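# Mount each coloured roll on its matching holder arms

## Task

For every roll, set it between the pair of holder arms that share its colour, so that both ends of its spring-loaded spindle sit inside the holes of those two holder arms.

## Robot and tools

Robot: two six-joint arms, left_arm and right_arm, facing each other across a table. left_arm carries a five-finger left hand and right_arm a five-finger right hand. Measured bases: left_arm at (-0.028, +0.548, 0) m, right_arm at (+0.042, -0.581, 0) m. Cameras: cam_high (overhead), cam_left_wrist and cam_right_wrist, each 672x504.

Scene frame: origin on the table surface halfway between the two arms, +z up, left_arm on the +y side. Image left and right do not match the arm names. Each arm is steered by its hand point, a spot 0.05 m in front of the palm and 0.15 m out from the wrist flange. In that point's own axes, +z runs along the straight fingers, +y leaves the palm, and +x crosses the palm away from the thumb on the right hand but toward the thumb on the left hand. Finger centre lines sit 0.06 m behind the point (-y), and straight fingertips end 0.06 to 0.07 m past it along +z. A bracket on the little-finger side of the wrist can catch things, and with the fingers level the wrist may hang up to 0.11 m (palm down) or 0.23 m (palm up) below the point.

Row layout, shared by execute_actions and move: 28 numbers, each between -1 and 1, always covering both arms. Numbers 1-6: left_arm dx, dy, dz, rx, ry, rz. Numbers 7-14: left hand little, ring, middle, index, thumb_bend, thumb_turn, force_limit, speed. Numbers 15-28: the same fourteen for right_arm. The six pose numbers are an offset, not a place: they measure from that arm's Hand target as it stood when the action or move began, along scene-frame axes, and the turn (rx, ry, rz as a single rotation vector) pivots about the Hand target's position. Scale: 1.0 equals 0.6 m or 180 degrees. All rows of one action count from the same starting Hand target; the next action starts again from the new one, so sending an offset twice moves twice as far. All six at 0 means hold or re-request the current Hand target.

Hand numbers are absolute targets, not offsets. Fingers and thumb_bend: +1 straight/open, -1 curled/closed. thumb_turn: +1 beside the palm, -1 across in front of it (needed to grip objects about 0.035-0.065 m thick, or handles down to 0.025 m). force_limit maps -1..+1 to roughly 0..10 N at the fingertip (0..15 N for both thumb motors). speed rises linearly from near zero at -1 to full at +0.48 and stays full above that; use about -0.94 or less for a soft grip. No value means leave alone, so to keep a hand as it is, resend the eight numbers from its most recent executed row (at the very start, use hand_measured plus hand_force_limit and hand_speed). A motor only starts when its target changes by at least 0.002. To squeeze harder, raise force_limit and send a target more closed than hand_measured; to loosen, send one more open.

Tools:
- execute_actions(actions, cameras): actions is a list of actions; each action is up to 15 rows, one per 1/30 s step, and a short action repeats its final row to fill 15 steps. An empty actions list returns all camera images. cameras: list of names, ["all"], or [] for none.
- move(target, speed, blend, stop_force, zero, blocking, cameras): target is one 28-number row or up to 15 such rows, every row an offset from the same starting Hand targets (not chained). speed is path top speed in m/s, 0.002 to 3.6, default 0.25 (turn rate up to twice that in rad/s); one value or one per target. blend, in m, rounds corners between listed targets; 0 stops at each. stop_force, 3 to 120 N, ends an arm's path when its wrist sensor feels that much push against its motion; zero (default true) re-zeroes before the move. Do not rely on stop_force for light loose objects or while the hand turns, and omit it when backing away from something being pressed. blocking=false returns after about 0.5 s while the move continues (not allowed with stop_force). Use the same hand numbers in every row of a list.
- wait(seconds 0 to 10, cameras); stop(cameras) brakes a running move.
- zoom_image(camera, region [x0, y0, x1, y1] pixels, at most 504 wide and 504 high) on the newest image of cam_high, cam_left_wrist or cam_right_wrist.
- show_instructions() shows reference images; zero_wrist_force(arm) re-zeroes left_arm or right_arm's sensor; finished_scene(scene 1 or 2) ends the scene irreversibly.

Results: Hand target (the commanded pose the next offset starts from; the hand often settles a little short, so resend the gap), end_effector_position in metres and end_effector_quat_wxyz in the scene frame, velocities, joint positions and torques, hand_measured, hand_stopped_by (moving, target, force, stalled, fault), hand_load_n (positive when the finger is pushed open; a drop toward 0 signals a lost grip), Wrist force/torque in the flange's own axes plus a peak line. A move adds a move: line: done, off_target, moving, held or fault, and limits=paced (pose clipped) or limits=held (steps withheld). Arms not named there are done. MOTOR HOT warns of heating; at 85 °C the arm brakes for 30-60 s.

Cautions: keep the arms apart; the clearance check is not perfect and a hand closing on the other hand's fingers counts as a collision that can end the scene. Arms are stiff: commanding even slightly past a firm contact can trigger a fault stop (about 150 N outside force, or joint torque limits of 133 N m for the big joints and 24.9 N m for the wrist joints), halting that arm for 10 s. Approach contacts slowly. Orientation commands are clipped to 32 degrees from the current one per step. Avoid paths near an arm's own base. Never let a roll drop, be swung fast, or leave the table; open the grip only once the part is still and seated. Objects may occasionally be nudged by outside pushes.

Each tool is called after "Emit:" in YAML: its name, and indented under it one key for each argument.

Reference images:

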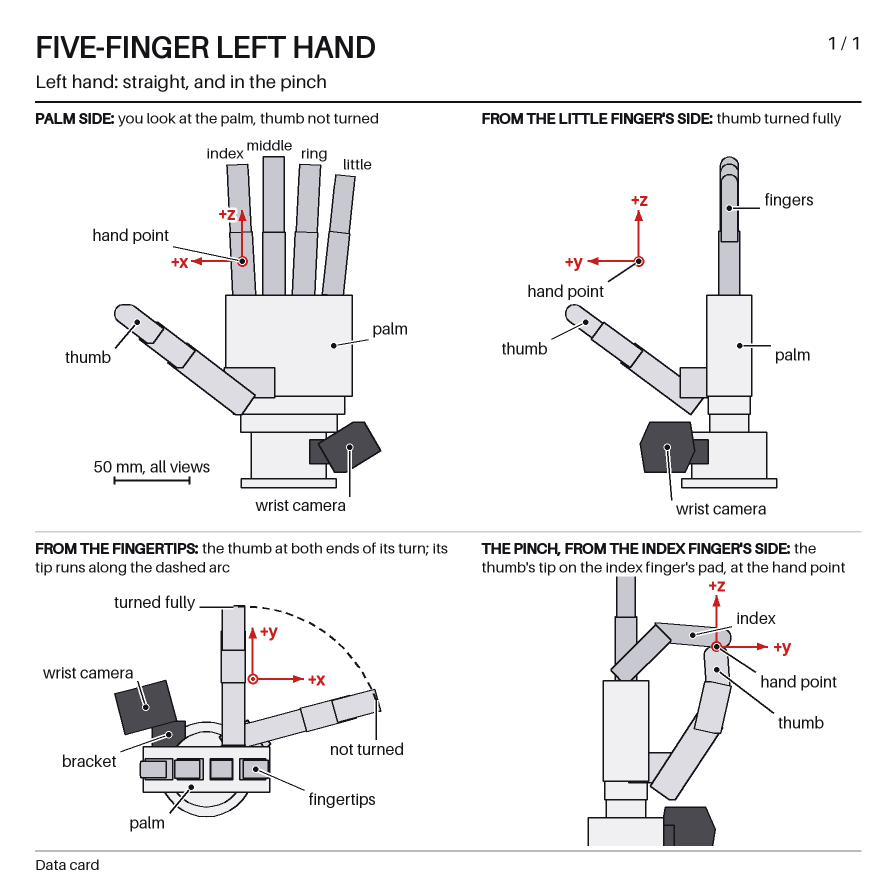

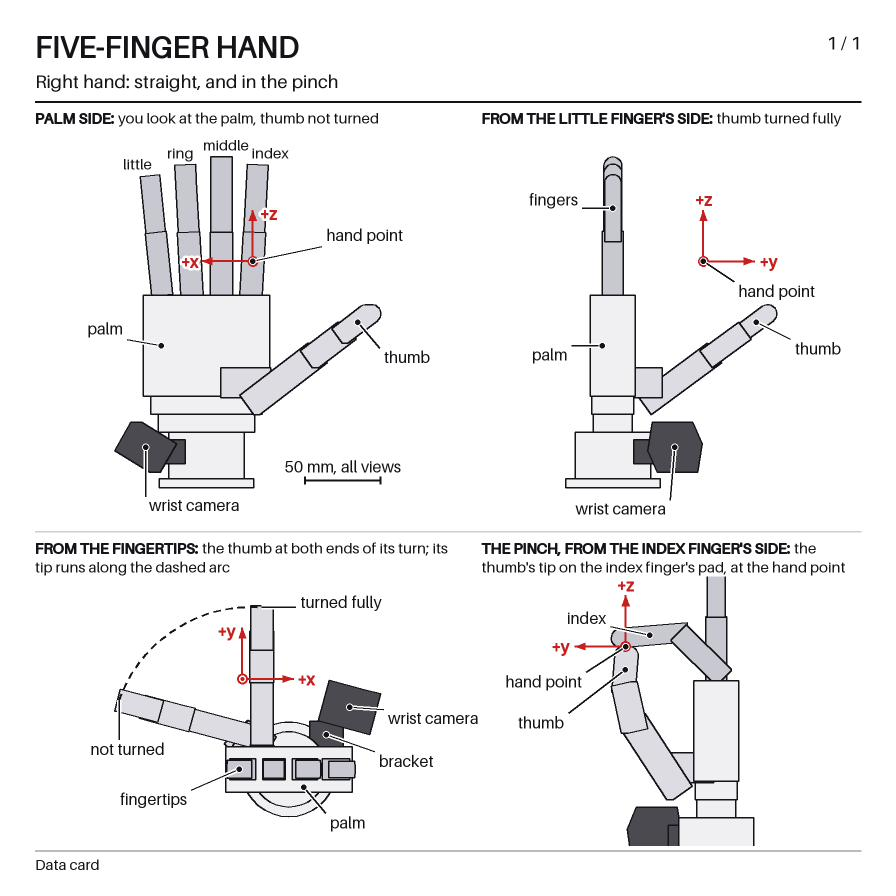

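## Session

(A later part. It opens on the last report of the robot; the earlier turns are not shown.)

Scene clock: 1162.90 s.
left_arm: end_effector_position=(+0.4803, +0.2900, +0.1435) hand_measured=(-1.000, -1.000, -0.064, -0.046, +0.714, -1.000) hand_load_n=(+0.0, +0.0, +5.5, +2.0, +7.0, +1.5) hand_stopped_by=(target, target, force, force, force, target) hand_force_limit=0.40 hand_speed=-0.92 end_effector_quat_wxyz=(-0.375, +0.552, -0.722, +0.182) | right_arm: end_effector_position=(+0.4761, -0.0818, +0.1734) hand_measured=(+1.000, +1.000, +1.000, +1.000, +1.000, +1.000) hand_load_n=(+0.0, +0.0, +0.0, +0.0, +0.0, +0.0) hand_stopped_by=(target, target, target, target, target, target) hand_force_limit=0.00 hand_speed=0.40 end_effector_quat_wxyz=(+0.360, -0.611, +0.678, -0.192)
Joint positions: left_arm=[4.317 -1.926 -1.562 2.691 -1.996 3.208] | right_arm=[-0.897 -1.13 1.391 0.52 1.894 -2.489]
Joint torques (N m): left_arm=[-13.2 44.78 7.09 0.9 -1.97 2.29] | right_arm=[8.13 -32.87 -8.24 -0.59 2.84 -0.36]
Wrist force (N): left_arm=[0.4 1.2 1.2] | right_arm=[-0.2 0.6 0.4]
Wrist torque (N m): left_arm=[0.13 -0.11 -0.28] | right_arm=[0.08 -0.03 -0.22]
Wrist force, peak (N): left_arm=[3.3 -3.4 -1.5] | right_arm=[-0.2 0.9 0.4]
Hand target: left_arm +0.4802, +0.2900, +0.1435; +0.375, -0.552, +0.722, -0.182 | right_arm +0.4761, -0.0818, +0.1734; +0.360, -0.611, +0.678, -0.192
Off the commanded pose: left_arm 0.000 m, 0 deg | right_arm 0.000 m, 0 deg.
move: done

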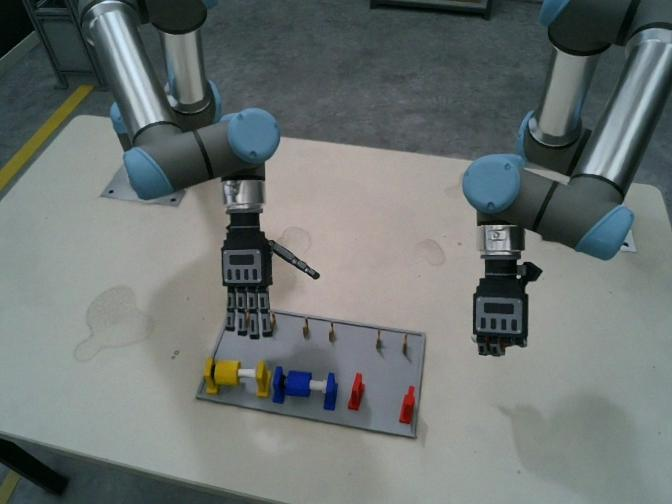

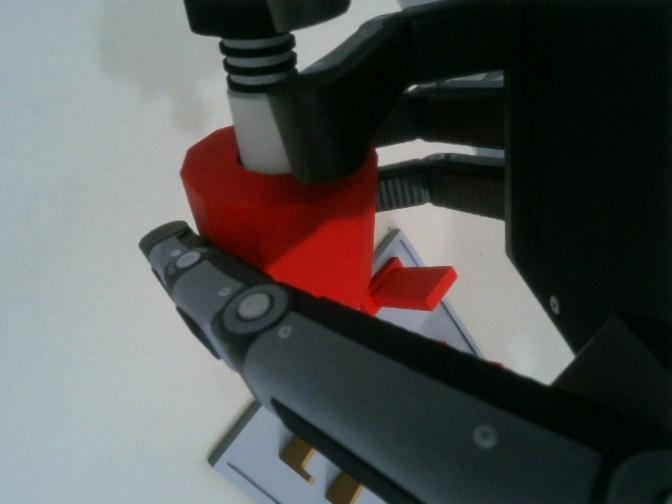

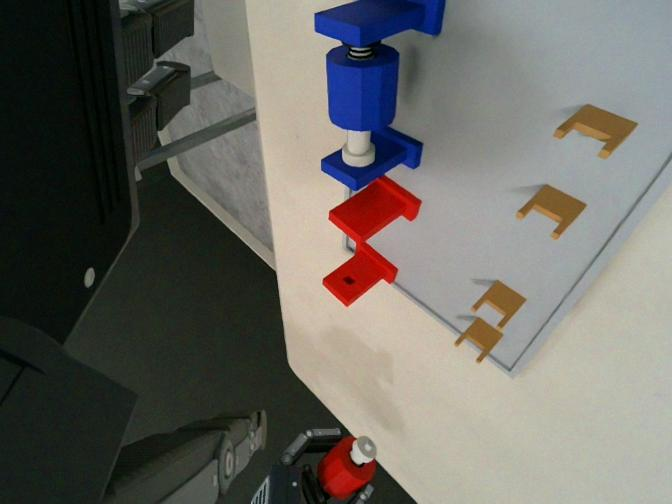

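Emit:
move:
  target:
    - [0,0,-0.09,0,0,0,-1,-1,-0.45,-0.45,-0.25,-1,0.4,-0.92,0,0,0,0,0,0,1,1,1,1,1,1,0,0.4]
    - [0,0,-0.1825,0,0,0,-1,-1,-0.45,-0.45,-0.25,-1,0.4,-0.92,0,0,0,0,0,0,1,1,1,1,1,1,0,0.4]
  speed: [0.1, 0.02]
  stop_force: 5
  blend: 0.003
  cameras: ["cam_high","cam_left_wrist","cam_right_wrist"]

Emit:
zoom_image:
  camera: "cam_right_wrist"
  region: [300, 384, 460, 504]

Scene clock: 1167.40 s.
left_arm: end_effector_position=(+0.4802, +0.2900, +0.0340) hand_measured=(-1.000, -1.000, -0.064, -0.046, +0.714, -1.000) hand_load_n=(+0.0, +0.0, +5.5, +1.5, +6.5, +1.0) hand_stopped_by=(target, target, force, force, force, target) hand_force_limit=0.40 hand_speed=-0.92 end_effector_quat_wxyz=(-0.375, +0.552, -0.722, +0.182) | right_arm: end_effector_position=(+0.4761, -0.0818, +0.1734) hand_measured=(+1.000, +1.000, +1.000, +1.000, +1.000, +1.000) hand_load_n=(+0.0, +0.5, +0.0, +0.0, +0.0, +0.0) hand_stopped_by=(target, target, target, target, target, target) hand_force_limit=0.00 hand_speed=0.40 end_effector_quat_wxyz=(+0.360, -0.611, +0.678, -0.192)
Joint positions: left_arm=[4.317 -2.044 -1.701 2.948 -1.996 3.208] | right_arm=[-0.897 -1.13 1.391 0.52 1.894 -2.489]
Joint torques (N m): left_arm=[9.67 24.09 4.91 0.83 0.89 2.72] | right_arm=[8.81 -33.77 -6.91 -0.41 2.5 -0.34]
Wrist force (N): left_arm=[0.3 1.4 1.2] | right_arm=[-0.2 0.4 0.1]
Wrist torque (N m): left_arm=[0.14 -0.10 -0.30] | right_arm=[0.06 -0.02 -0.23]
Wrist force, peak (N): left_arm=[0.3 1.6 1.9] | right_arm=[-0.3 1.0 0.2]
Hand target: left_arm +0.4802, +0.2900, +0.0340; +0.375, -0.552, +0.722, -0.182 | right_arm +0.4761, -0.0818, +0.1734; +0.360, -0.611, +0.678, -0.192
Off the commanded pose: left_arm 0.000 m, 0 deg | right_arm 0.000 m, 0 deg.
move: done

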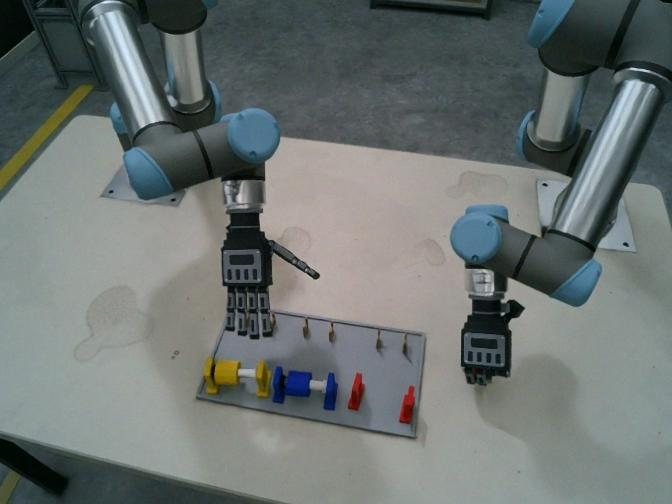

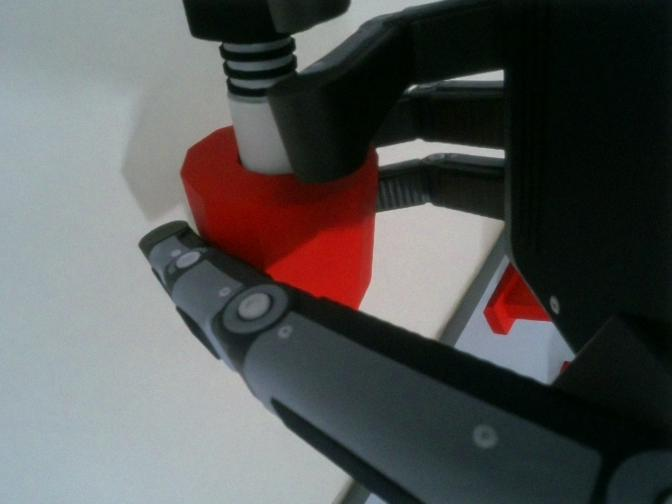

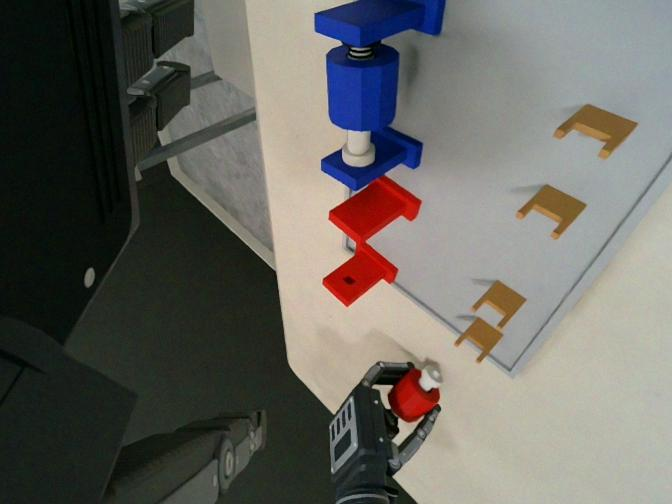

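Scaled by 3.150 from the camera's 672x504 image, which has a finer 960x720 frame.

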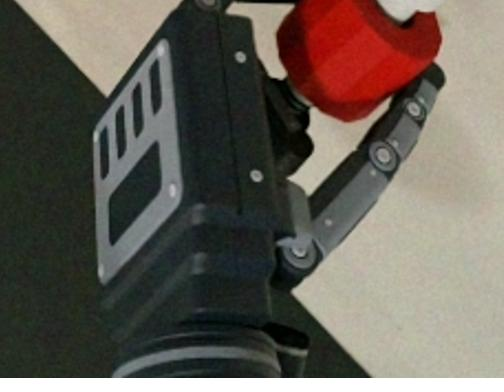

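Emit:
move:
  target: [0,0,-0.0133,0,0,0,-1,-1,-0.45,-0.45,-0.25,-1,0.4,-0.92,0,0,0,0,0,0,1,1,1,1,1,1,0,0.4]
  speed: 0.012
  stop_force: 6
  cameras: ["cam_left_wrist","cam_right_wrist"]

Emit:
zoom_image:
  camera: "cam_right_wrist"
  region: [340, 344, 500, 464]

Scene clock: 1169.50 s.
left_arm: end_effector_position=(+0.4802, +0.2900, +0.0260) hand_measured=(-1.000, -1.000, -0.064, -0.046, +0.714, -1.000) hand_load_n=(+0.0, +0.0, +5.5, +1.5, +6.5, +1.0) hand_stopped_by=(target, target, force, force, force, target) hand_force_limit=0.40 hand_speed=-0.92 end_effector_quat_wxyz=(-0.375, +0.552, -0.722, +0.182) | right_arm: end_effector_position=(+0.4761, -0.0818, +0.1734) hand_measured=(+1.000, +1.000, +1.000, +1.000, +1.000, +1.000) hand_load_n=(+0.0, +0.0, +0.0, +0.0, +0.0, +0.0) hand_stopped_by=(target, target, target, target, target, target) hand_force_limit=0.00 hand_speed=0.40 end_effector_quat_wxyz=(+0.360, -0.611, +0.678, -0.192)
Joint positions: left_arm=[4.317 -2.055 -1.708 2.966 -1.996 3.208] | right_arm=[-0.897 -1.13 1.391 0.52 1.894 -2.489]
Joint torques (N m): left_arm=[10.62 24.69 4.67 0.97 0.59 1.85] | right_arm=[7.16 -33.77 -7.42 -0.69 2.64 -0.44]
Wrist force (N): left_arm=[0.4 1.5 1.3] | right_arm=[-0.2 0.4 0.2]
Wrist torque (N m): left_arm=[0.16 -0.13 -0.29] | right_arm=[0.07 -0.02 -0.23]
Wrist force, peak (N): left_arm=[0.5 1.6 1.5] | right_arm=[-0.4 0.7 0.4]
Hand target: left_arm +0.4802, +0.2900, +0.0260; +0.375, -0.552, +0.722, -0.182 | right_arm +0.4761, -0.0818, +0.1734; +0.360, -0.611, +0.678, -0.192
Off the commanded pose: left_arm 0.000 m, 0 deg | right_arm 0.000 m, 0 deg.
move: done
Images, in order (width x height): cam_left_wrist 672x504, cam_right_wrist 672x504.

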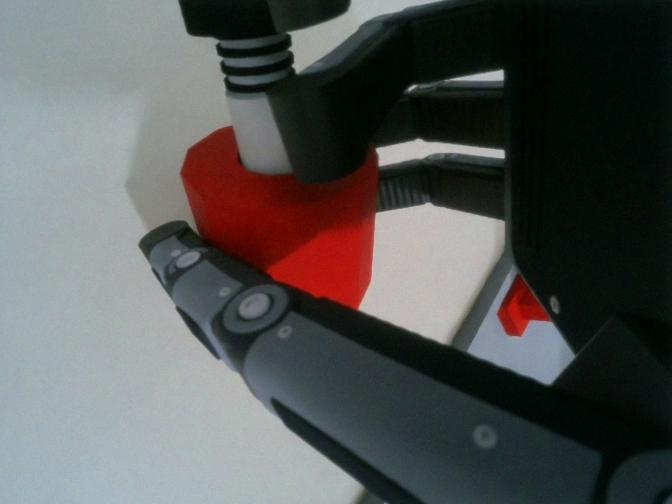

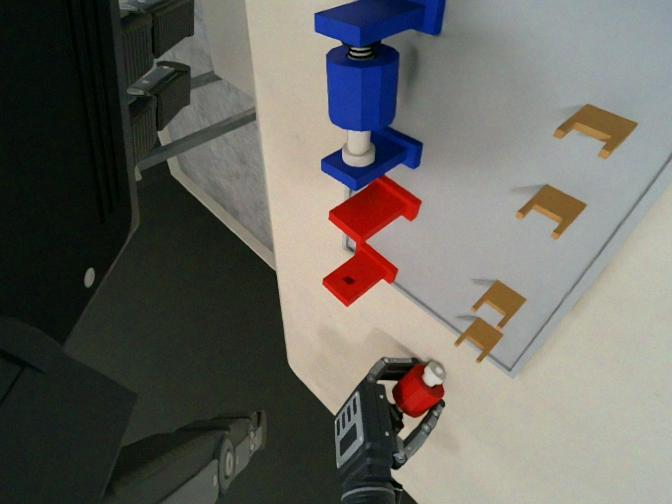

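Scaled by 3.150 from the camera's 672x504 image, which has a finer 960x720 frame.

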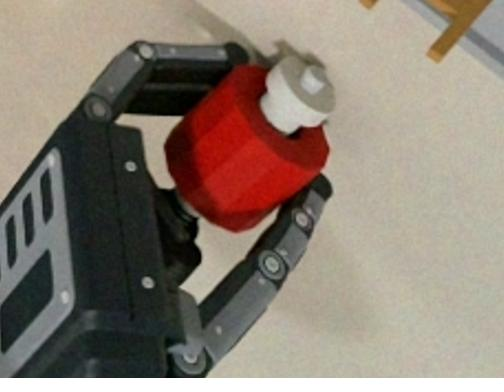

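Emit:
move:
  target:
    - [0,0,0.05,-0.2097,0.0247,0,-1,-1,-0.45,-0.45,-0.25,-1,0.4,-0.92,0,0,0,0,0,0,1,1,1,1,1,1,0,0.4]
  speed: 0.15
  cameras: ["cam_left_wrist","cam_right_wrist"]

Emit:
zoom_image:
  camera: "cam_right_wrist"
  region: [340, 344, 500, 464]

Scene clock: 1172.97 s.
left_arm: end_effector_position=(+0.4802, +0.2900, +0.0560) hand_measured=(-1.000, -1.000, -0.064, -0.046, +0.714, -1.000) hand_load_n=(+0.0, +0.0, +5.0, +1.5, +6.5, +0.5) hand_stopped_by=(target, target, force, force, force, target) hand_force_limit=0.40 hand_speed=-0.92 end_effector_quat_wxyz=(-0.149, +0.650, -0.638, +0.385) | right_arm: end_effector_position=(+0.4761, -0.0818, +0.1734) hand_measured=(+1.000, +1.000, +1.000, +1.000, +1.000, +1.000) hand_load_n=(+0.0, +0.0, +0.0, +0.0, +0.0, -0.5) hand_stopped_by=(target, target, target, target, target, target) hand_force_limit=0.00 hand_speed=0.40 end_effector_quat_wxyz=(+0.360, -0.611, +0.678, -0.192)
Joint positions: left_arm=[4.658 -1.914 -1.877 3.035 -1.293 2.969] | right_arm=[-0.897 -1.13 1.391 0.52 1.894 -2.489]
Joint torques (N m): left_arm=[13.29 39.07 4.58 0.99 1.53 -2.44] | right_arm=[8.49 -34.59 -6.7 -0.61 2.66 -0.05]
Wrist force (N): left_arm=[1.2 1.2 1.4] | right_arm=[-0.3 0.6 0.1]
Wrist torque (N m): left_arm=[0.10 -0.25 0.06] | right_arm=[0.11 0.00 -0.22]
Wrist force, peak (N): left_arm=[1.2 1.4 1.4] | right_arm=[-0.5 1.0 0.1]
Hand target: left_arm +0.4802, +0.2900, +0.0560; -0.149, +0.650, -0.638, +0.385 | right_arm +0.4761, -0.0818, +0.1734; +0.360, -0.611, +0.678, -0.192
Off the commanded pose: left_arm 0.000 m, 0 deg | right_arm 0.000 m, 0 deg.
move: done
Images, in order (width x height): cam_left_wrist 672x504, cam_right_wrist 672x504.

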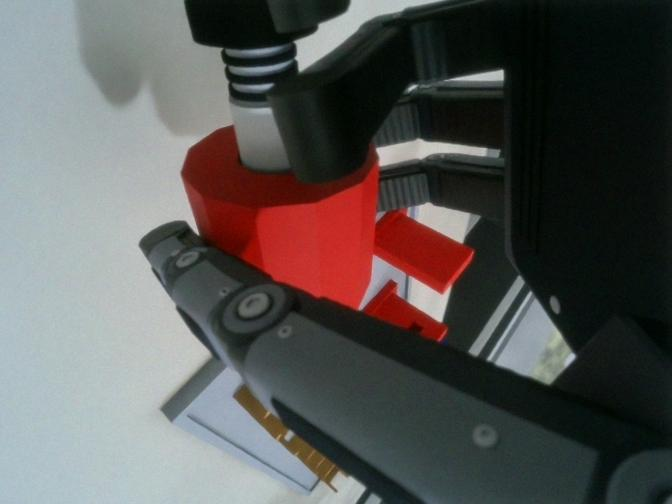

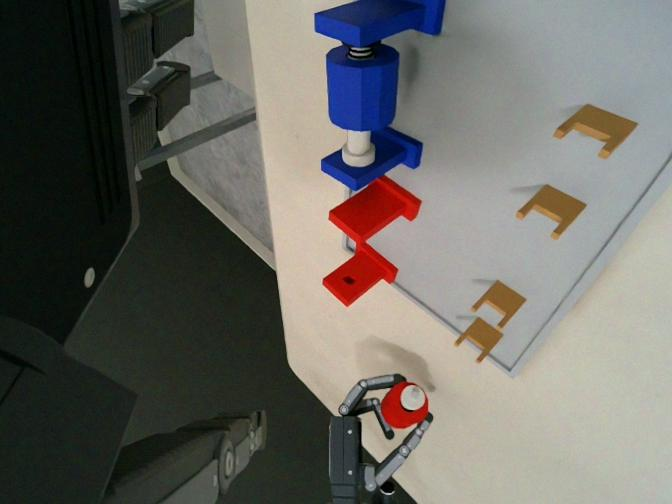

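Scaled by 3.150 from the camera's 672x504 image, which has a finer 960x720 frame.

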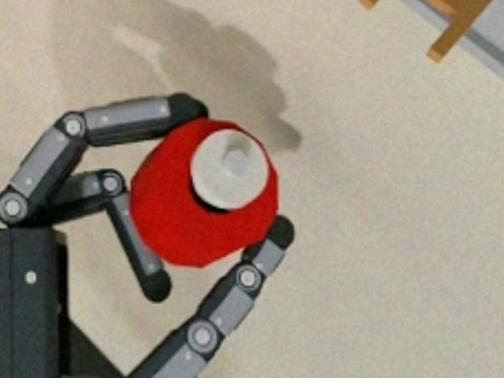

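Emit:
move:
  target:
    - [0,0,-0.03,0,0,0,-1,-1,-0.45,-0.45,-0.25,-1,0.4,-0.92,0,0,0,0,0,0,1,1,1,1,1,1,0,0.4]
    - [0,0,-0.05,0,0,0,-1,-1,-0.45,-0.45,-0.25,-1,0.4,-0.92,0,0,0,0,0,0,1,1,1,1,1,1,0,0.4]
  speed: [0.06, 0.012]
  stop_force: 3
  blend: 0.003
  cameras: ["cam_left_wrist","cam_right_wrist"]

Emit:
zoom_image:
  camera: "cam_right_wrist"
  region: [340, 344, 500, 464]

Scene clock: 1175.53 s.
left_arm: end_effector_position=(+0.4802, +0.2901, +0.0300) hand_measured=(-1.000, -1.000, -0.064, -0.048, +0.714, -1.000) hand_load_n=(+0.0, +0.0, +4.5, +1.5, +7.0, +0.5) hand_stopped_by=(target, target, force, force, force, target) hand_force_limit=0.40 hand_speed=-0.92 end_effector_quat_wxyz=(-0.149, +0.650, -0.638, +0.385) | right_arm: end_effector_position=(+0.4761, -0.0818, +0.1734) hand_measured=(+1.000, +1.000, +1.000, +1.000, +1.000, +1.000) hand_load_n=(+0.0, +0.0, +0.0, +0.0, +0.0, +0.0) hand_stopped_by=(target, target, target, target, target, target) hand_force_limit=0.00 hand_speed=0.40 end_effector_quat_wxyz=(+0.360, -0.611, +0.678, -0.192)
Joint positions: left_arm=[4.658 -1.955 -1.902 3.101 -1.293 2.969] | right_arm=[-0.897 -1.13 1.391 0.52 1.894 -2.489]
Joint torques (N m): left_arm=[-3.06 41.98 26.71 -2.5 -0.03 1.68] | right_arm=[8.06 -35.21 -7.1 -0.59 2.68 -0.62]
Wrist force (N): left_arm=[1.9 -0.8 -0.2] | right_arm=[-0.3 0.5 0.3]
Wrist torque (N m): left_arm=[0.08 -0.26 0.10] | right_arm=[0.07 -0.01 -0.23]
Wrist force, peak (N): left_arm=[3.0 -4.1 -2.8] | right_arm=[-0.2 0.7 0.6]
Hand target: left_arm +0.4802, +0.2901, +0.0300; -0.149, +0.650, -0.638, +0.385 (not the last commanded pose) | right_arm +0.4761, -0.0818, +0.1734; +0.360, -0.611, +0.678, -0.192
Off the commanded pose: left_arm 0.004 m, 0 deg | right_arm 0.000 m, 0 deg.
move: contact (left_arm); path passed 1 of 2 targets
Images, in order (width x height): cam_left_wrist 672x504, cam_right_wrist 672x504.

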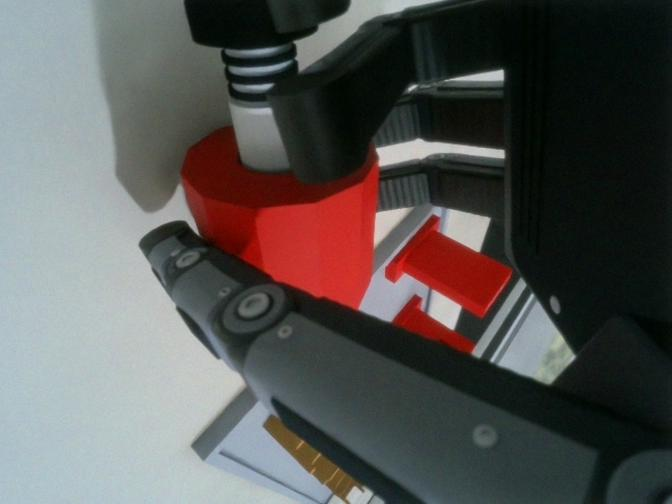

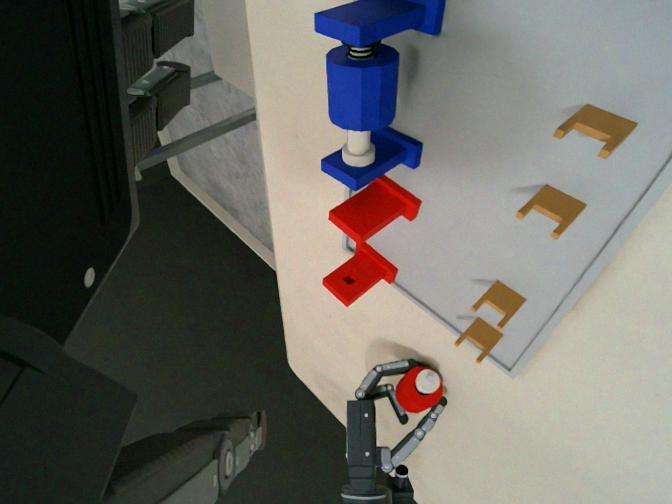

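Scaled by 3.150 from the camera's 672x504 image, which has a finer 960x720 frame.

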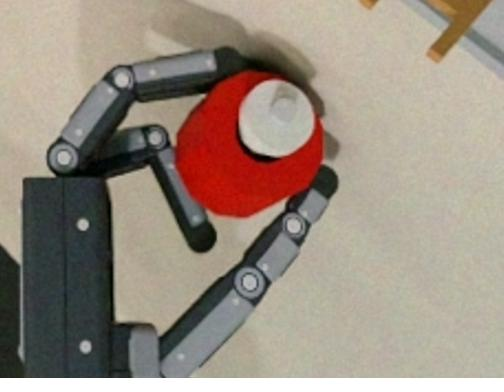

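Emit:
move:
  target:
    - [0,0,0.02,0,0,0,-1,-1,0.35,0.35,0.95,-1,0.4,-0.3,0,0,0,0,0,0,1,1,1,1,1,1,0,0.4]
  speed: 0.04
  cameras: ["cam_left_wrist","cam_right_wrist"]

Emit:
zoom_image:
  camera: "cam_right_wrist"
  region: [340, 344, 500, 464]

Scene clock: 1176.83 s.
left_arm: end_effector_position=(+0.4802, +0.2901, +0.0419) hand_measured=(-1.000, -1.000, +0.350, +0.350, +0.950, -1.000) hand_load_n=(+0.0, +0.0, +0.0, +0.0, +0.0, +0.0) hand_stopped_by=(target, target, target, target, target, target) hand_force_limit=0.40 hand_speed=-0.30 end_effector_quat_wxyz=(-0.149, +0.650, -0.638, +0.385) | right_arm: end_effector_position=(+0.4761, -0.0818, +0.1734) hand_measured=(+1.000, +1.000, +1.000, +1.000, +1.000, +1.000) hand_load_n=(+0.0, +0.0, +0.0, +0.0, +0.0, -0.5) hand_stopped_by=(target, target, target, target, target, target) hand_force_limit=0.00 hand_speed=0.40 end_effector_quat_wxyz=(+0.360, -0.611, +0.678, -0.192)
Joint positions: left_arm=[4.658 -1.936 -1.891 3.071 -1.293 2.969] | right_arm=[-0.897 -1.13 1.391 0.52 1.894 -2.489]
Joint torques (N m): left_arm=[-4.89 41.4 27.84 -2.59 -0.32 0.11] | right_arm=[7.26 -36.77 -7.45 -0.6 2.73 -0.58]
Wrist force (N): left_arm=[1.4 0.8 0.9] | right_arm=[-0.2 0.8 0.4]
Wrist torque (N m): left_arm=[0.09 -0.26 0.06] | right_arm=[0.11 -0.03 -0.22]
Wrist force, peak (N): left_arm=[7.8 -9.6 -17.8] | right_arm=[-0.4 0.8 0.4]
Hand target: left_arm +0.4802, +0.2901, +0.0420; -0.149, +0.650, -0.638, +0.385 | right_arm +0.4761, -0.0818, +0.1734; +0.360, -0.611, +0.678, -0.192
Off the commanded pose: left_arm 0.000 m, 0 deg | right_arm 0.000 m, 0 deg.
move: done
Images, in order (width x height): cam_left_wrist 672x504, cam_right_wrist 672x504.

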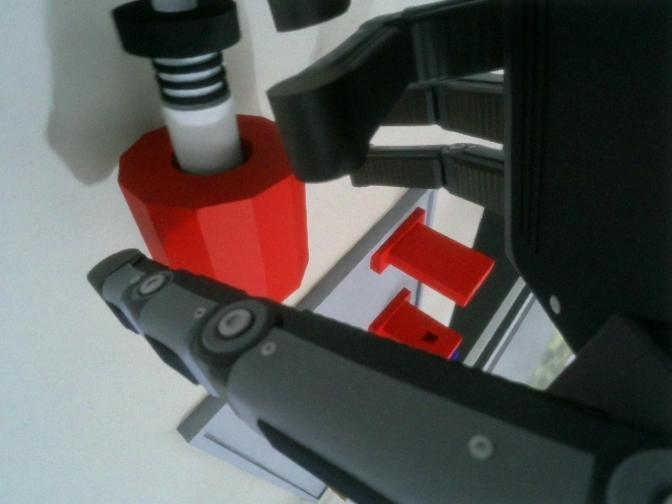

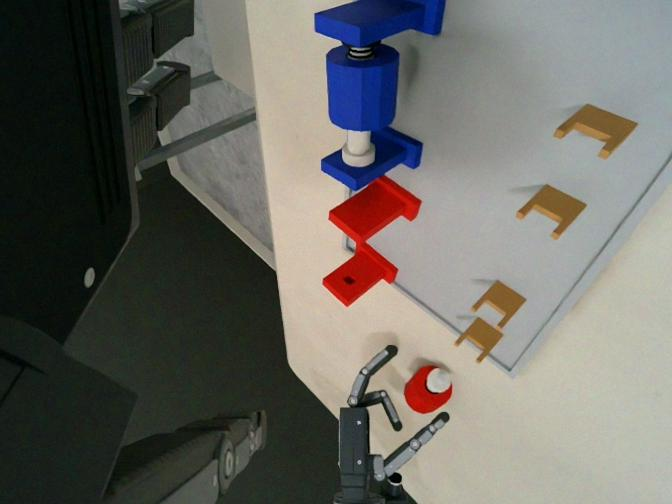

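Scaled by 3.150 from the camera's 672x504 image, which has a finer 960x720 frame.

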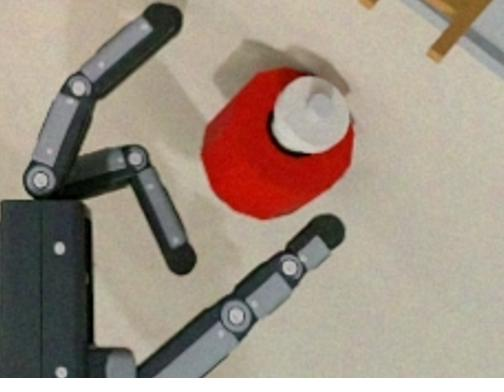

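Emit:
move:
  target:
    - [0,0,0.06,0,0,0,-1,-1,0.35,0.35,0.95,-1,0.4,-0.3,0,0,0,0,0,0,1,1,1,1,1,1,0,0.4]
    - [-0.0068,0.0003,0.07,0.1983,-0.0274,-0.0128,-1,-1,0.35,0.35,0.95,-1,0.4,-0.3,0,0,0,0,0,0,1,1,1,1,1,1,0,0.4]
  speed: 0.12
  blend: 0.01
  cameras: ["cam_left_wrist","cam_right_wrist"]

Emit:
zoom_image:
  camera: "cam_right_wrist"
  region: [340, 344, 500, 464]

Scene clock: 1181.10 s.
left_arm: end_effector_position=(+0.4762, +0.2903, +0.0840) hand_measured=(-1.000, -1.000, +0.350, +0.350, +0.950, -1.000) hand_load_n=(+0.0, +0.0, +0.0, +0.0, +0.0, +0.0) hand_stopped_by=(target, target, target, target, target, target) hand_force_limit=0.40 hand_speed=-0.30 end_effector_quat_wxyz=(-0.360, +0.544, -0.731, +0.201) | right_arm: end_effector_position=(+0.4761, -0.0818, +0.1734) hand_measured=(+1.000, +1.000, +1.000, +1.000, +1.000, +1.000) hand_load_n=(-0.5, -0.5, +0.0, +0.0, +0.0, +0.0) hand_stopped_by=(target, target, target, target, target, target) hand_force_limit=0.00 hand_speed=0.40 end_effector_quat_wxyz=(+0.360, -0.611, +0.678, -0.192)
Joint positions: left_arm=[4.343 -1.953 -1.683 2.855 -1.925 3.233] | right_arm=[-0.897 -1.13 1.391 0.52 1.894 -2.489]
Joint torques (N m): left_arm=[-13.15 21.66 28.94 -2.53 -2.02 2.42] | right_arm=[6.55 -37.44 -7.59 -0.51 2.59 -0.25]
Wrist force (N): left_arm=[-0.3 0.6 1.2] | right_arm=[-0.1 0.2 0.5]
Wrist torque (N m): left_arm=[0.03 -0.09 -0.30] | right_arm=[0.01 -0.05 -0.23]
Wrist force, peak (N): left_arm=[1.4 1.4 1.7] | right_arm=[-0.6 0.8 0.6]
Hand target: left_arm +0.4762, +0.2902, +0.0840; +0.360, -0.544, +0.731, -0.201 | right_arm +0.4761, -0.0818, +0.1734; +0.360, -0.611, +0.678, -0.192
Off the commanded pose: left_arm 0.000 m, 0 deg | right_arm 0.000 m, 0 deg.
move: done
Images, in order (width x height): cam_left_wrist 672x504, cam_right_wrist 672x504.

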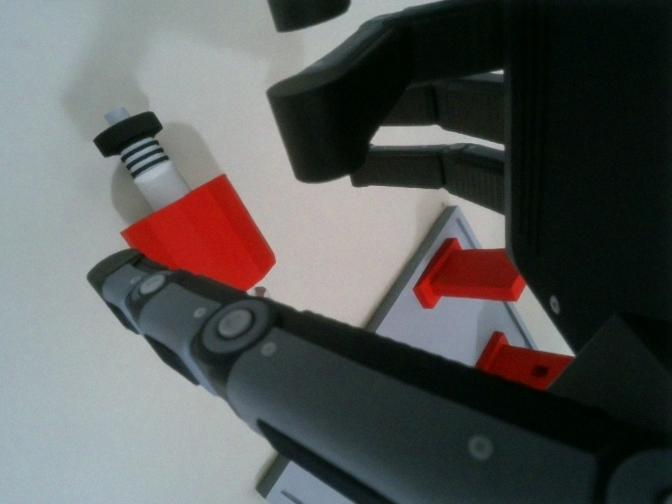

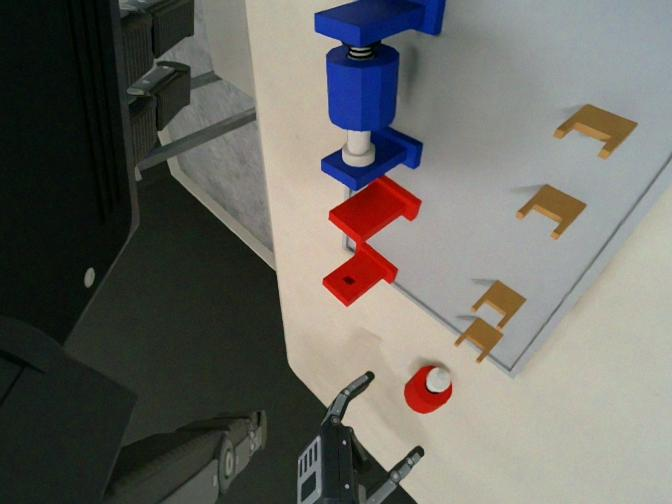

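Scaled by 3.150 from the camera's 672x504 image, which has a finer 960x720 frame.

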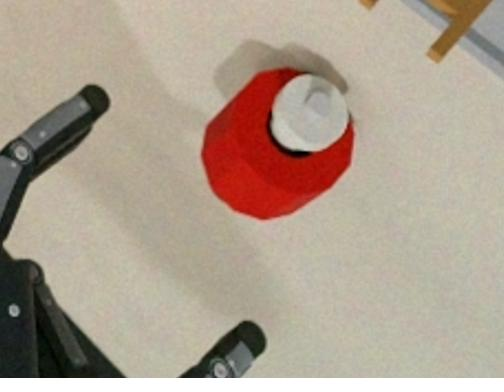

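Emit:
move:
  target:
    - [-0.0007,-0.001,-0.07,0,0,-0.0111,-1,-1,0.35,0.35,0.95,-1,0.4,-0.3,0,0,0,0,0,0,1,1,1,1,1,1,0,0.4]
    - [-0.0007,-0.001,-0.0917,0,0,-0.0111,-1,-1,0.35,0.35,0.95,-1,0.4,-0.3,0,0,0,0,0,0,1,1,1,1,1,1,0,0.4]
  speed: [0.08, 0.02]
  blend: 0.003
  stop_force: 4
  cameras: ["cam_left_wrist"]

Scene clock: 1184.50 s.
left_arm: end_effector_position=(+0.4757, +0.2896, +0.0289) hand_measured=(-1.000, -1.000, +0.350, +0.350, +0.950, -1.000) hand_load_n=(+0.0, +0.0, +0.0, +0.0, +0.0, +0.0) hand_stopped_by=(target, target, target, target, target, target) hand_force_limit=0.40 hand_speed=-0.30 end_effector_quat_wxyz=(-0.356, +0.531, -0.740, +0.207) | right_arm: end_effector_position=(+0.4761, -0.0818, +0.1734) hand_measured=(+1.000, +1.000, +1.000, +1.000, +1.000, +1.000) hand_load_n=(+0.0, +0.0, +0.0, +0.0, +0.0, +0.0) hand_stopped_by=(target, target, target, target, target, target) hand_force_limit=0.00 hand_speed=0.40 end_effector_quat_wxyz=(+0.360, -0.611, +0.678, -0.192)
Joint positions: left_arm=[4.352 -2.013 -1.756 2.999 -1.894 3.266] | right_arm=[-0.897 -1.13 1.391 0.52 1.894 -2.489]
Joint torques (N m): left_arm=[13.61 23.11 3.8 0.84 0.91 2.45] | right_arm=[7.56 -36.47 -7.52 -0.44 2.57 -0.54]
Wrist force (N): left_arm=[-0.2 0.5 1.3] | right_arm=[0.2 0.5 0.5]
Wrist torque (N m): left_arm=[-0.01 -0.07 -0.30] | right_arm=[0.05 -0.08 -0.21]
Wrist force, peak (N): left_arm=[-0.1 0.9 1.5] | right_arm=[-0.8 0.6 0.3]
Hand target: left_arm +0.4757, +0.2896, +0.0289; +0.356, -0.531, +0.740, -0.207 | right_arm +0.4761, -0.0818, +0.1734; +0.360, -0.611, +0.678, -0.192
Off the commanded pose: left_arm 0.000 m, 0 deg | right_arm 0.000 m, 0 deg.
move: done
Images, in order (width x height): cam_left_wrist 672x504.

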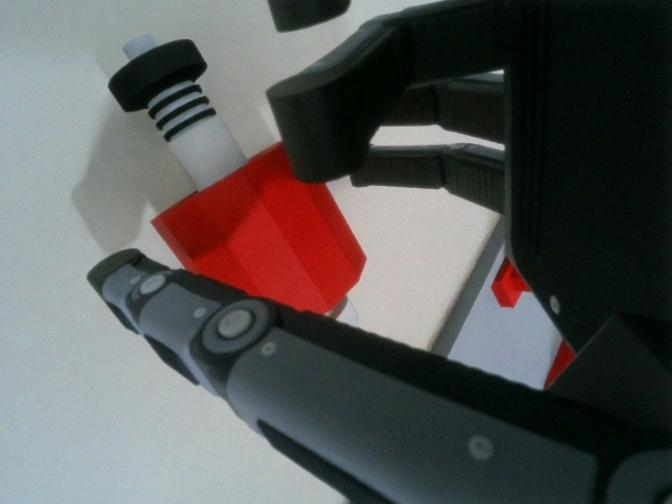

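Emit:
move:
  target: [0,0,0,0,0,0,-1,-1,-0.5,-0.5,-0.3,-1,0.6,-0.91,0,0,0,0,0,0,1,1,1,1,1,1,0,0.4]
  speed: 0.03
  cameras: ["cam_left_wrist","cam_right_wrist"]

Emit:
zoom_image:
  camera: "cam_right_wrist"
  region: [340, 344, 500, 464]

Scene clock: 1187.37 s.
left_arm: end_effector_position=(+0.4757, +0.2896, +0.0289) hand_measured=(-1.000, -1.000, -0.008, -0.050, +0.760, -1.000) hand_load_n=(+0.0, +0.0, +6.0, +9.0, +16.5, -1.5) hand_stopped_by=(target, target, force, force, force, target) hand_force_limit=0.60 hand_speed=-0.91 end_effector_quat_wxyz=(-0.356, +0.531, -0.740, +0.207) | right_arm: end_effector_position=(+0.4761, -0.0818, +0.1734) hand_measured=(+1.000, +1.000, +1.000, +1.000, +1.000, +1.000) hand_load_n=(+0.0, +0.0, +0.0, +0.0, +0.0, -0.5) hand_stopped_by=(target, target, target, target, target, target) hand_force_limit=0.00 hand_speed=0.40 end_effector_quat_wxyz=(+0.360, -0.611, +0.678, -0.192)
Joint positions: left_arm=[4.352 -2.013 -1.756 2.999 -1.894 3.266] | right_arm=[-0.897 -1.13 1.391 0.52 1.894 -2.489]
Joint torques (N m): left_arm=[12.77 23.26 5.96 0.51 0.8 2.5] | right_arm=[6.14 -36.61 -7.5 -0.46 2.52 -0.59]
Wrist force (N): left_arm=[0.0 1.1 1.7] | right_arm=[-0.2 0.3 0.2]
Wrist torque (N m): left_arm=[0.04 -0.07 -0.30] | right_arm=[0.06 -0.02 -0.23]
Wrist force, peak (N): left_arm=[0.0 1.1 1.7] | right_arm=[-0.2 1.0 0.2]
Hand target: left_arm +0.4757, +0.2896, +0.0289; +0.356, -0.531, +0.740, -0.207 | right_arm +0.4761, -0.0818, +0.1734; +0.360, -0.611, +0.678, -0.192
Off the commanded pose: left_arm 0.000 m, 0 deg | right_arm 0.000 m, 0 deg.
move: done
Images, in order (width x height): cam_left_wrist 672x504, cam_right_wrist 672x504.

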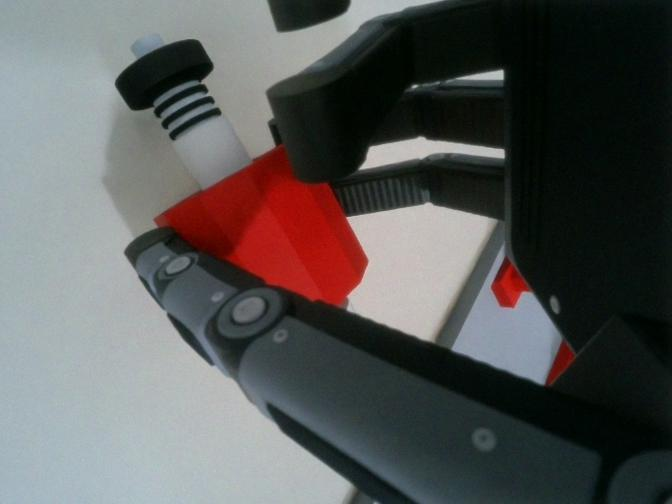

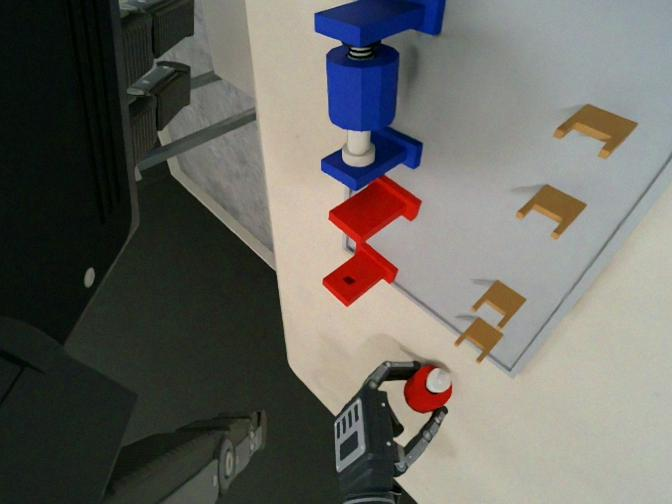

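Scaled by 3.150 from the camera's 672x504 image, which has a finer 960x720 frame.

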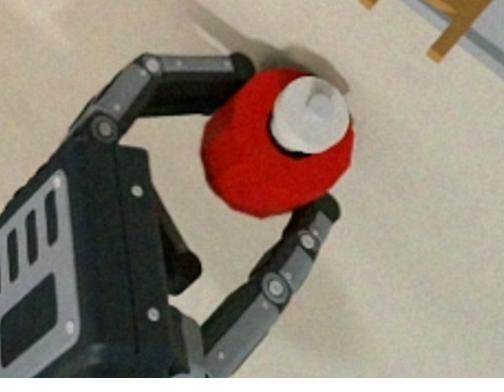

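Emit:
move:
  target:
    - [0,0,0.18,0,0,0,-1,-1,-0.5,-0.5,-0.3,-1,0.6,-0.91,0,0,0,0,0,0,1,1,1,1,1,1,0,0.4]
    - [0.17,-0.32,0.17,-0.1097,0.0181,0.0294,-1,-1,-0.5,-0.5,-0.3,-1,0.6,-0.91,0,0,0,0,0,0,1,1,1,1,1,1,0,0.4]
  speed: 0.12
  blend: 0.02
  cameras: ["all"]

Emit:
zoom_image:
  camera: "cam_right_wrist"
  region: [220, 200, 460, 380]

Scene clock: 1192.37 s.
left_arm: end_effector_position=(+0.5777, +0.0977, +0.1309) hand_measured=(-1.000, -1.000, -0.008, -0.050, +0.760, -1.000) hand_load_n=(+0.0, +0.0, +6.0, +9.0, +16.5, -2.0) hand_stopped_by=(target, target, force, force, force, target) hand_force_limit=0.60 hand_speed=-0.91 end_effector_quat_wxyz=(-0.248, +0.623, -0.679, +0.299) | right_arm: end_effector_position=(+0.4761, -0.0818, +0.1734) hand_measured=(+1.000, +1.000, +1.000, +1.000, +1.000, +1.000) hand_load_n=(+0.0, +0.0, +0.0, +0.0, +0.0, +0.0) hand_stopped_by=(target, target, target, target, target, target) hand_force_limit=0.00 hand_speed=0.40 end_effector_quat_wxyz=(+0.360, -0.611, +0.678, -0.192)
Joint positions: left_arm=[4.209 -2.316 -0.975 2.487 -1.817 2.844] | right_arm=[-0.897 -1.13 1.391 0.52 1.894 -2.489]
Joint torques (N m): left_arm=[-13.63 38.58 32.59 -2.59 1 -2.56] | right_arm=[6.43 -38.09 -8.76 -0.57 2.63 -0.38]
Wrist force (N): left_arm=[0.8 1.2 1.2] | right_arm=[-0.1 0.6 0.2]
Wrist torque (N m): left_arm=[0.18 -0.20 -0.02] | right_arm=[0.08 -0.05 -0.22]
Wrist force, peak (N): left_arm=[0.4 1.9 2.2] | right_arm=[-0.1 0.6 0.7]
Hand target: left_arm +0.5777, +0.0976, +0.1309; -0.248, +0.623, -0.679, +0.299 | right_arm +0.4761, -0.0818, +0.1734; +0.360, -0.611, +0.678, -0.192
Off the commanded pose: left_arm 0.000 m, 0 deg | right_arm 0.000 m, 0 deg.
move: done

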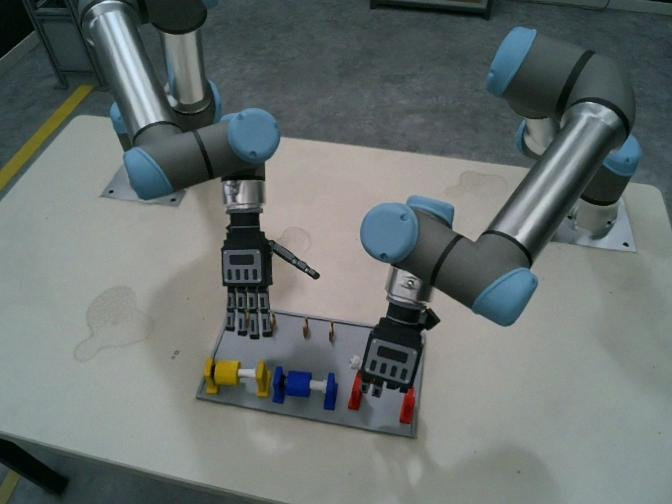

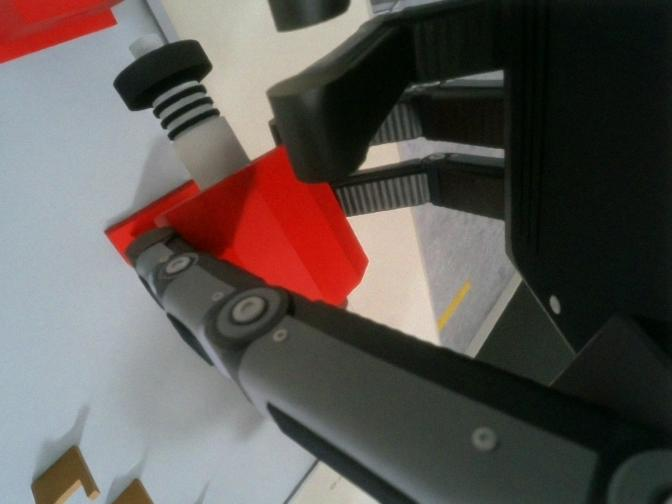

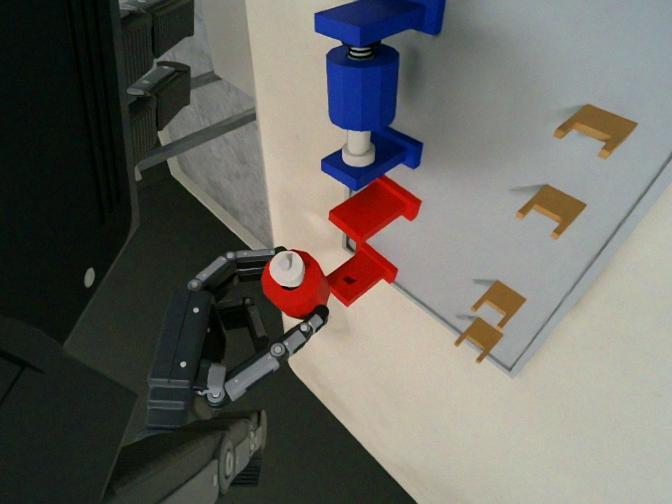

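Scaled by 2.100 from the camera's 672x504 image, which has a finer 960x720 frame.

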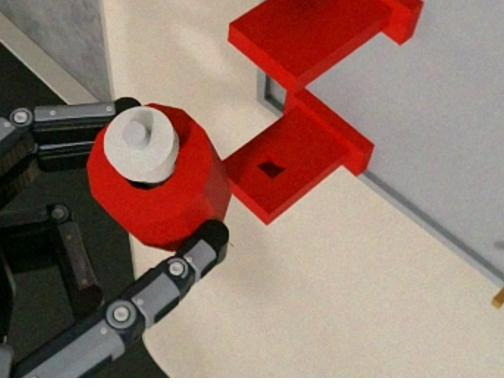

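Emit:
move:
  target:
    - [0.0022,0.0105,-0.02,0,0,0,-1,-1,-0.5,-0.5,-0.3,-1,0.6,-0.91,0,0,0,0,0,0,1,1,1,1,1,1,0,0.4]
    - [0.0022,0.0105,-0.07,0,0,0,-1,-1,-0.5,-0.5,-0.3,-1,0.6,-0.91,0,0,0,0,0,0,1,1,1,1,1,1,0,0.4]
  speed: [0.08, 0.04]
  blend: 0.002
  stop_force: 3
  cameras: ["cam_left_wrist","cam_right_wrist"]

Emit:
zoom_image:
  camera: "cam_right_wrist"
  region: [260, 200, 440, 335]

Emit:
zoom_image:
  camera: "cam_left_wrist"
  region: [0, 0, 300, 225]

Scene clock: 1195.80 s.
left_arm: end_effector_position=(+0.5791, +0.1039, +0.0889) hand_measured=(-1.000, -1.000, -0.008, -0.050, +0.760, -1.000) hand_load_n=(+0.0, +0.0, +6.5, +9.0, +16.5, -2.0) hand_stopped_by=(target, target, force, force, force, target) hand_force_limit=0.60 hand_speed=-0.91 end_effector_quat_wxyz=(-0.248, +0.623, -0.679, +0.299) | right_arm: end_effector_position=(+0.4761, -0.0818, +0.1734) hand_measured=(+1.000, +1.000, +1.000, +1.000, +1.000, +1.000) hand_load_n=(+0.0, +0.0, -0.5, -0.5, -0.5, +0.0) hand_stopped_by=(target, target, target, target, target, target) hand_force_limit=0.00 hand_speed=0.40 end_effector_quat_wxyz=(+0.360, -0.611, +0.678, -0.192)
Joint positions: left_arm=[4.219 -2.33 -1.059 2.587 -1.81 2.852] | right_arm=[-0.897 -1.13 1.391 0.52 1.894 -2.489]
Joint torques (N m): left_arm=[13.79 38.29 8.17 0.77 1.02 2.38] | right_arm=[6.19 -37.82 -8.03 -0.39 2.74 -0.61]
Wrist force (N): left_arm=[1.1 1.0 1.2] | right_arm=[-0.1 0.4 0.3]
Wrist torque (N m): left_arm=[0.10 -0.24 -0.17] | right_arm=[0.06 -0.04 -0.22]
Wrist force, peak (N): left_arm=[1.0 1.2 1.4] | right_arm=[-0.5 0.7 0.4]
Hand target: left_arm +0.5791, +0.1039, +0.0889; -0.248, +0.623, -0.679, +0.299 | right_arm +0.4761, -0.0818, +0.1734; +0.360, -0.611, +0.678, -0.192
Off the commanded pose: left_arm 0.000 m, 0 deg | right_arm 0.000 m, 0 deg.
move: done
Images, in order (width x height): cam_left_wrist 672x504, cam_right_wrist 672x504.

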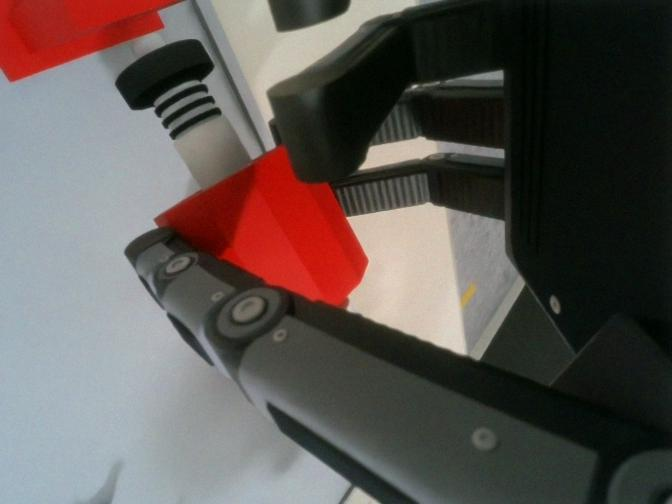

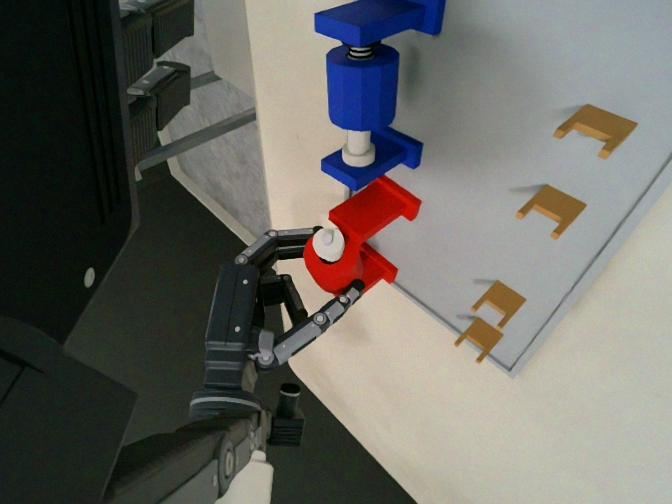

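Scaled by 2.800 from the camera's 672x504 image, which has a finer 960x720 frame.

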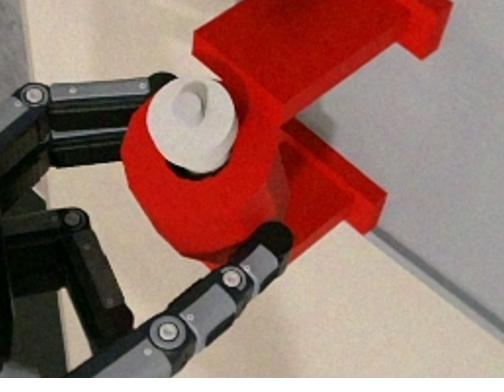

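Scaled by 1.680 from the camera's 672x504 image, which has a finer 960x720 frame.

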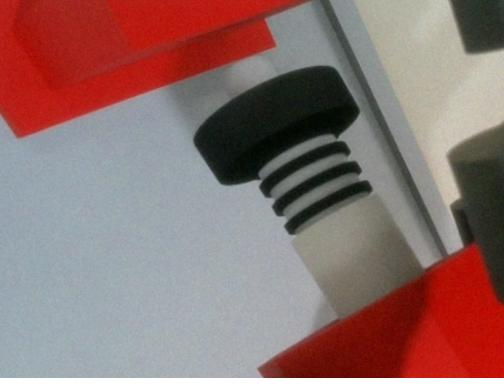

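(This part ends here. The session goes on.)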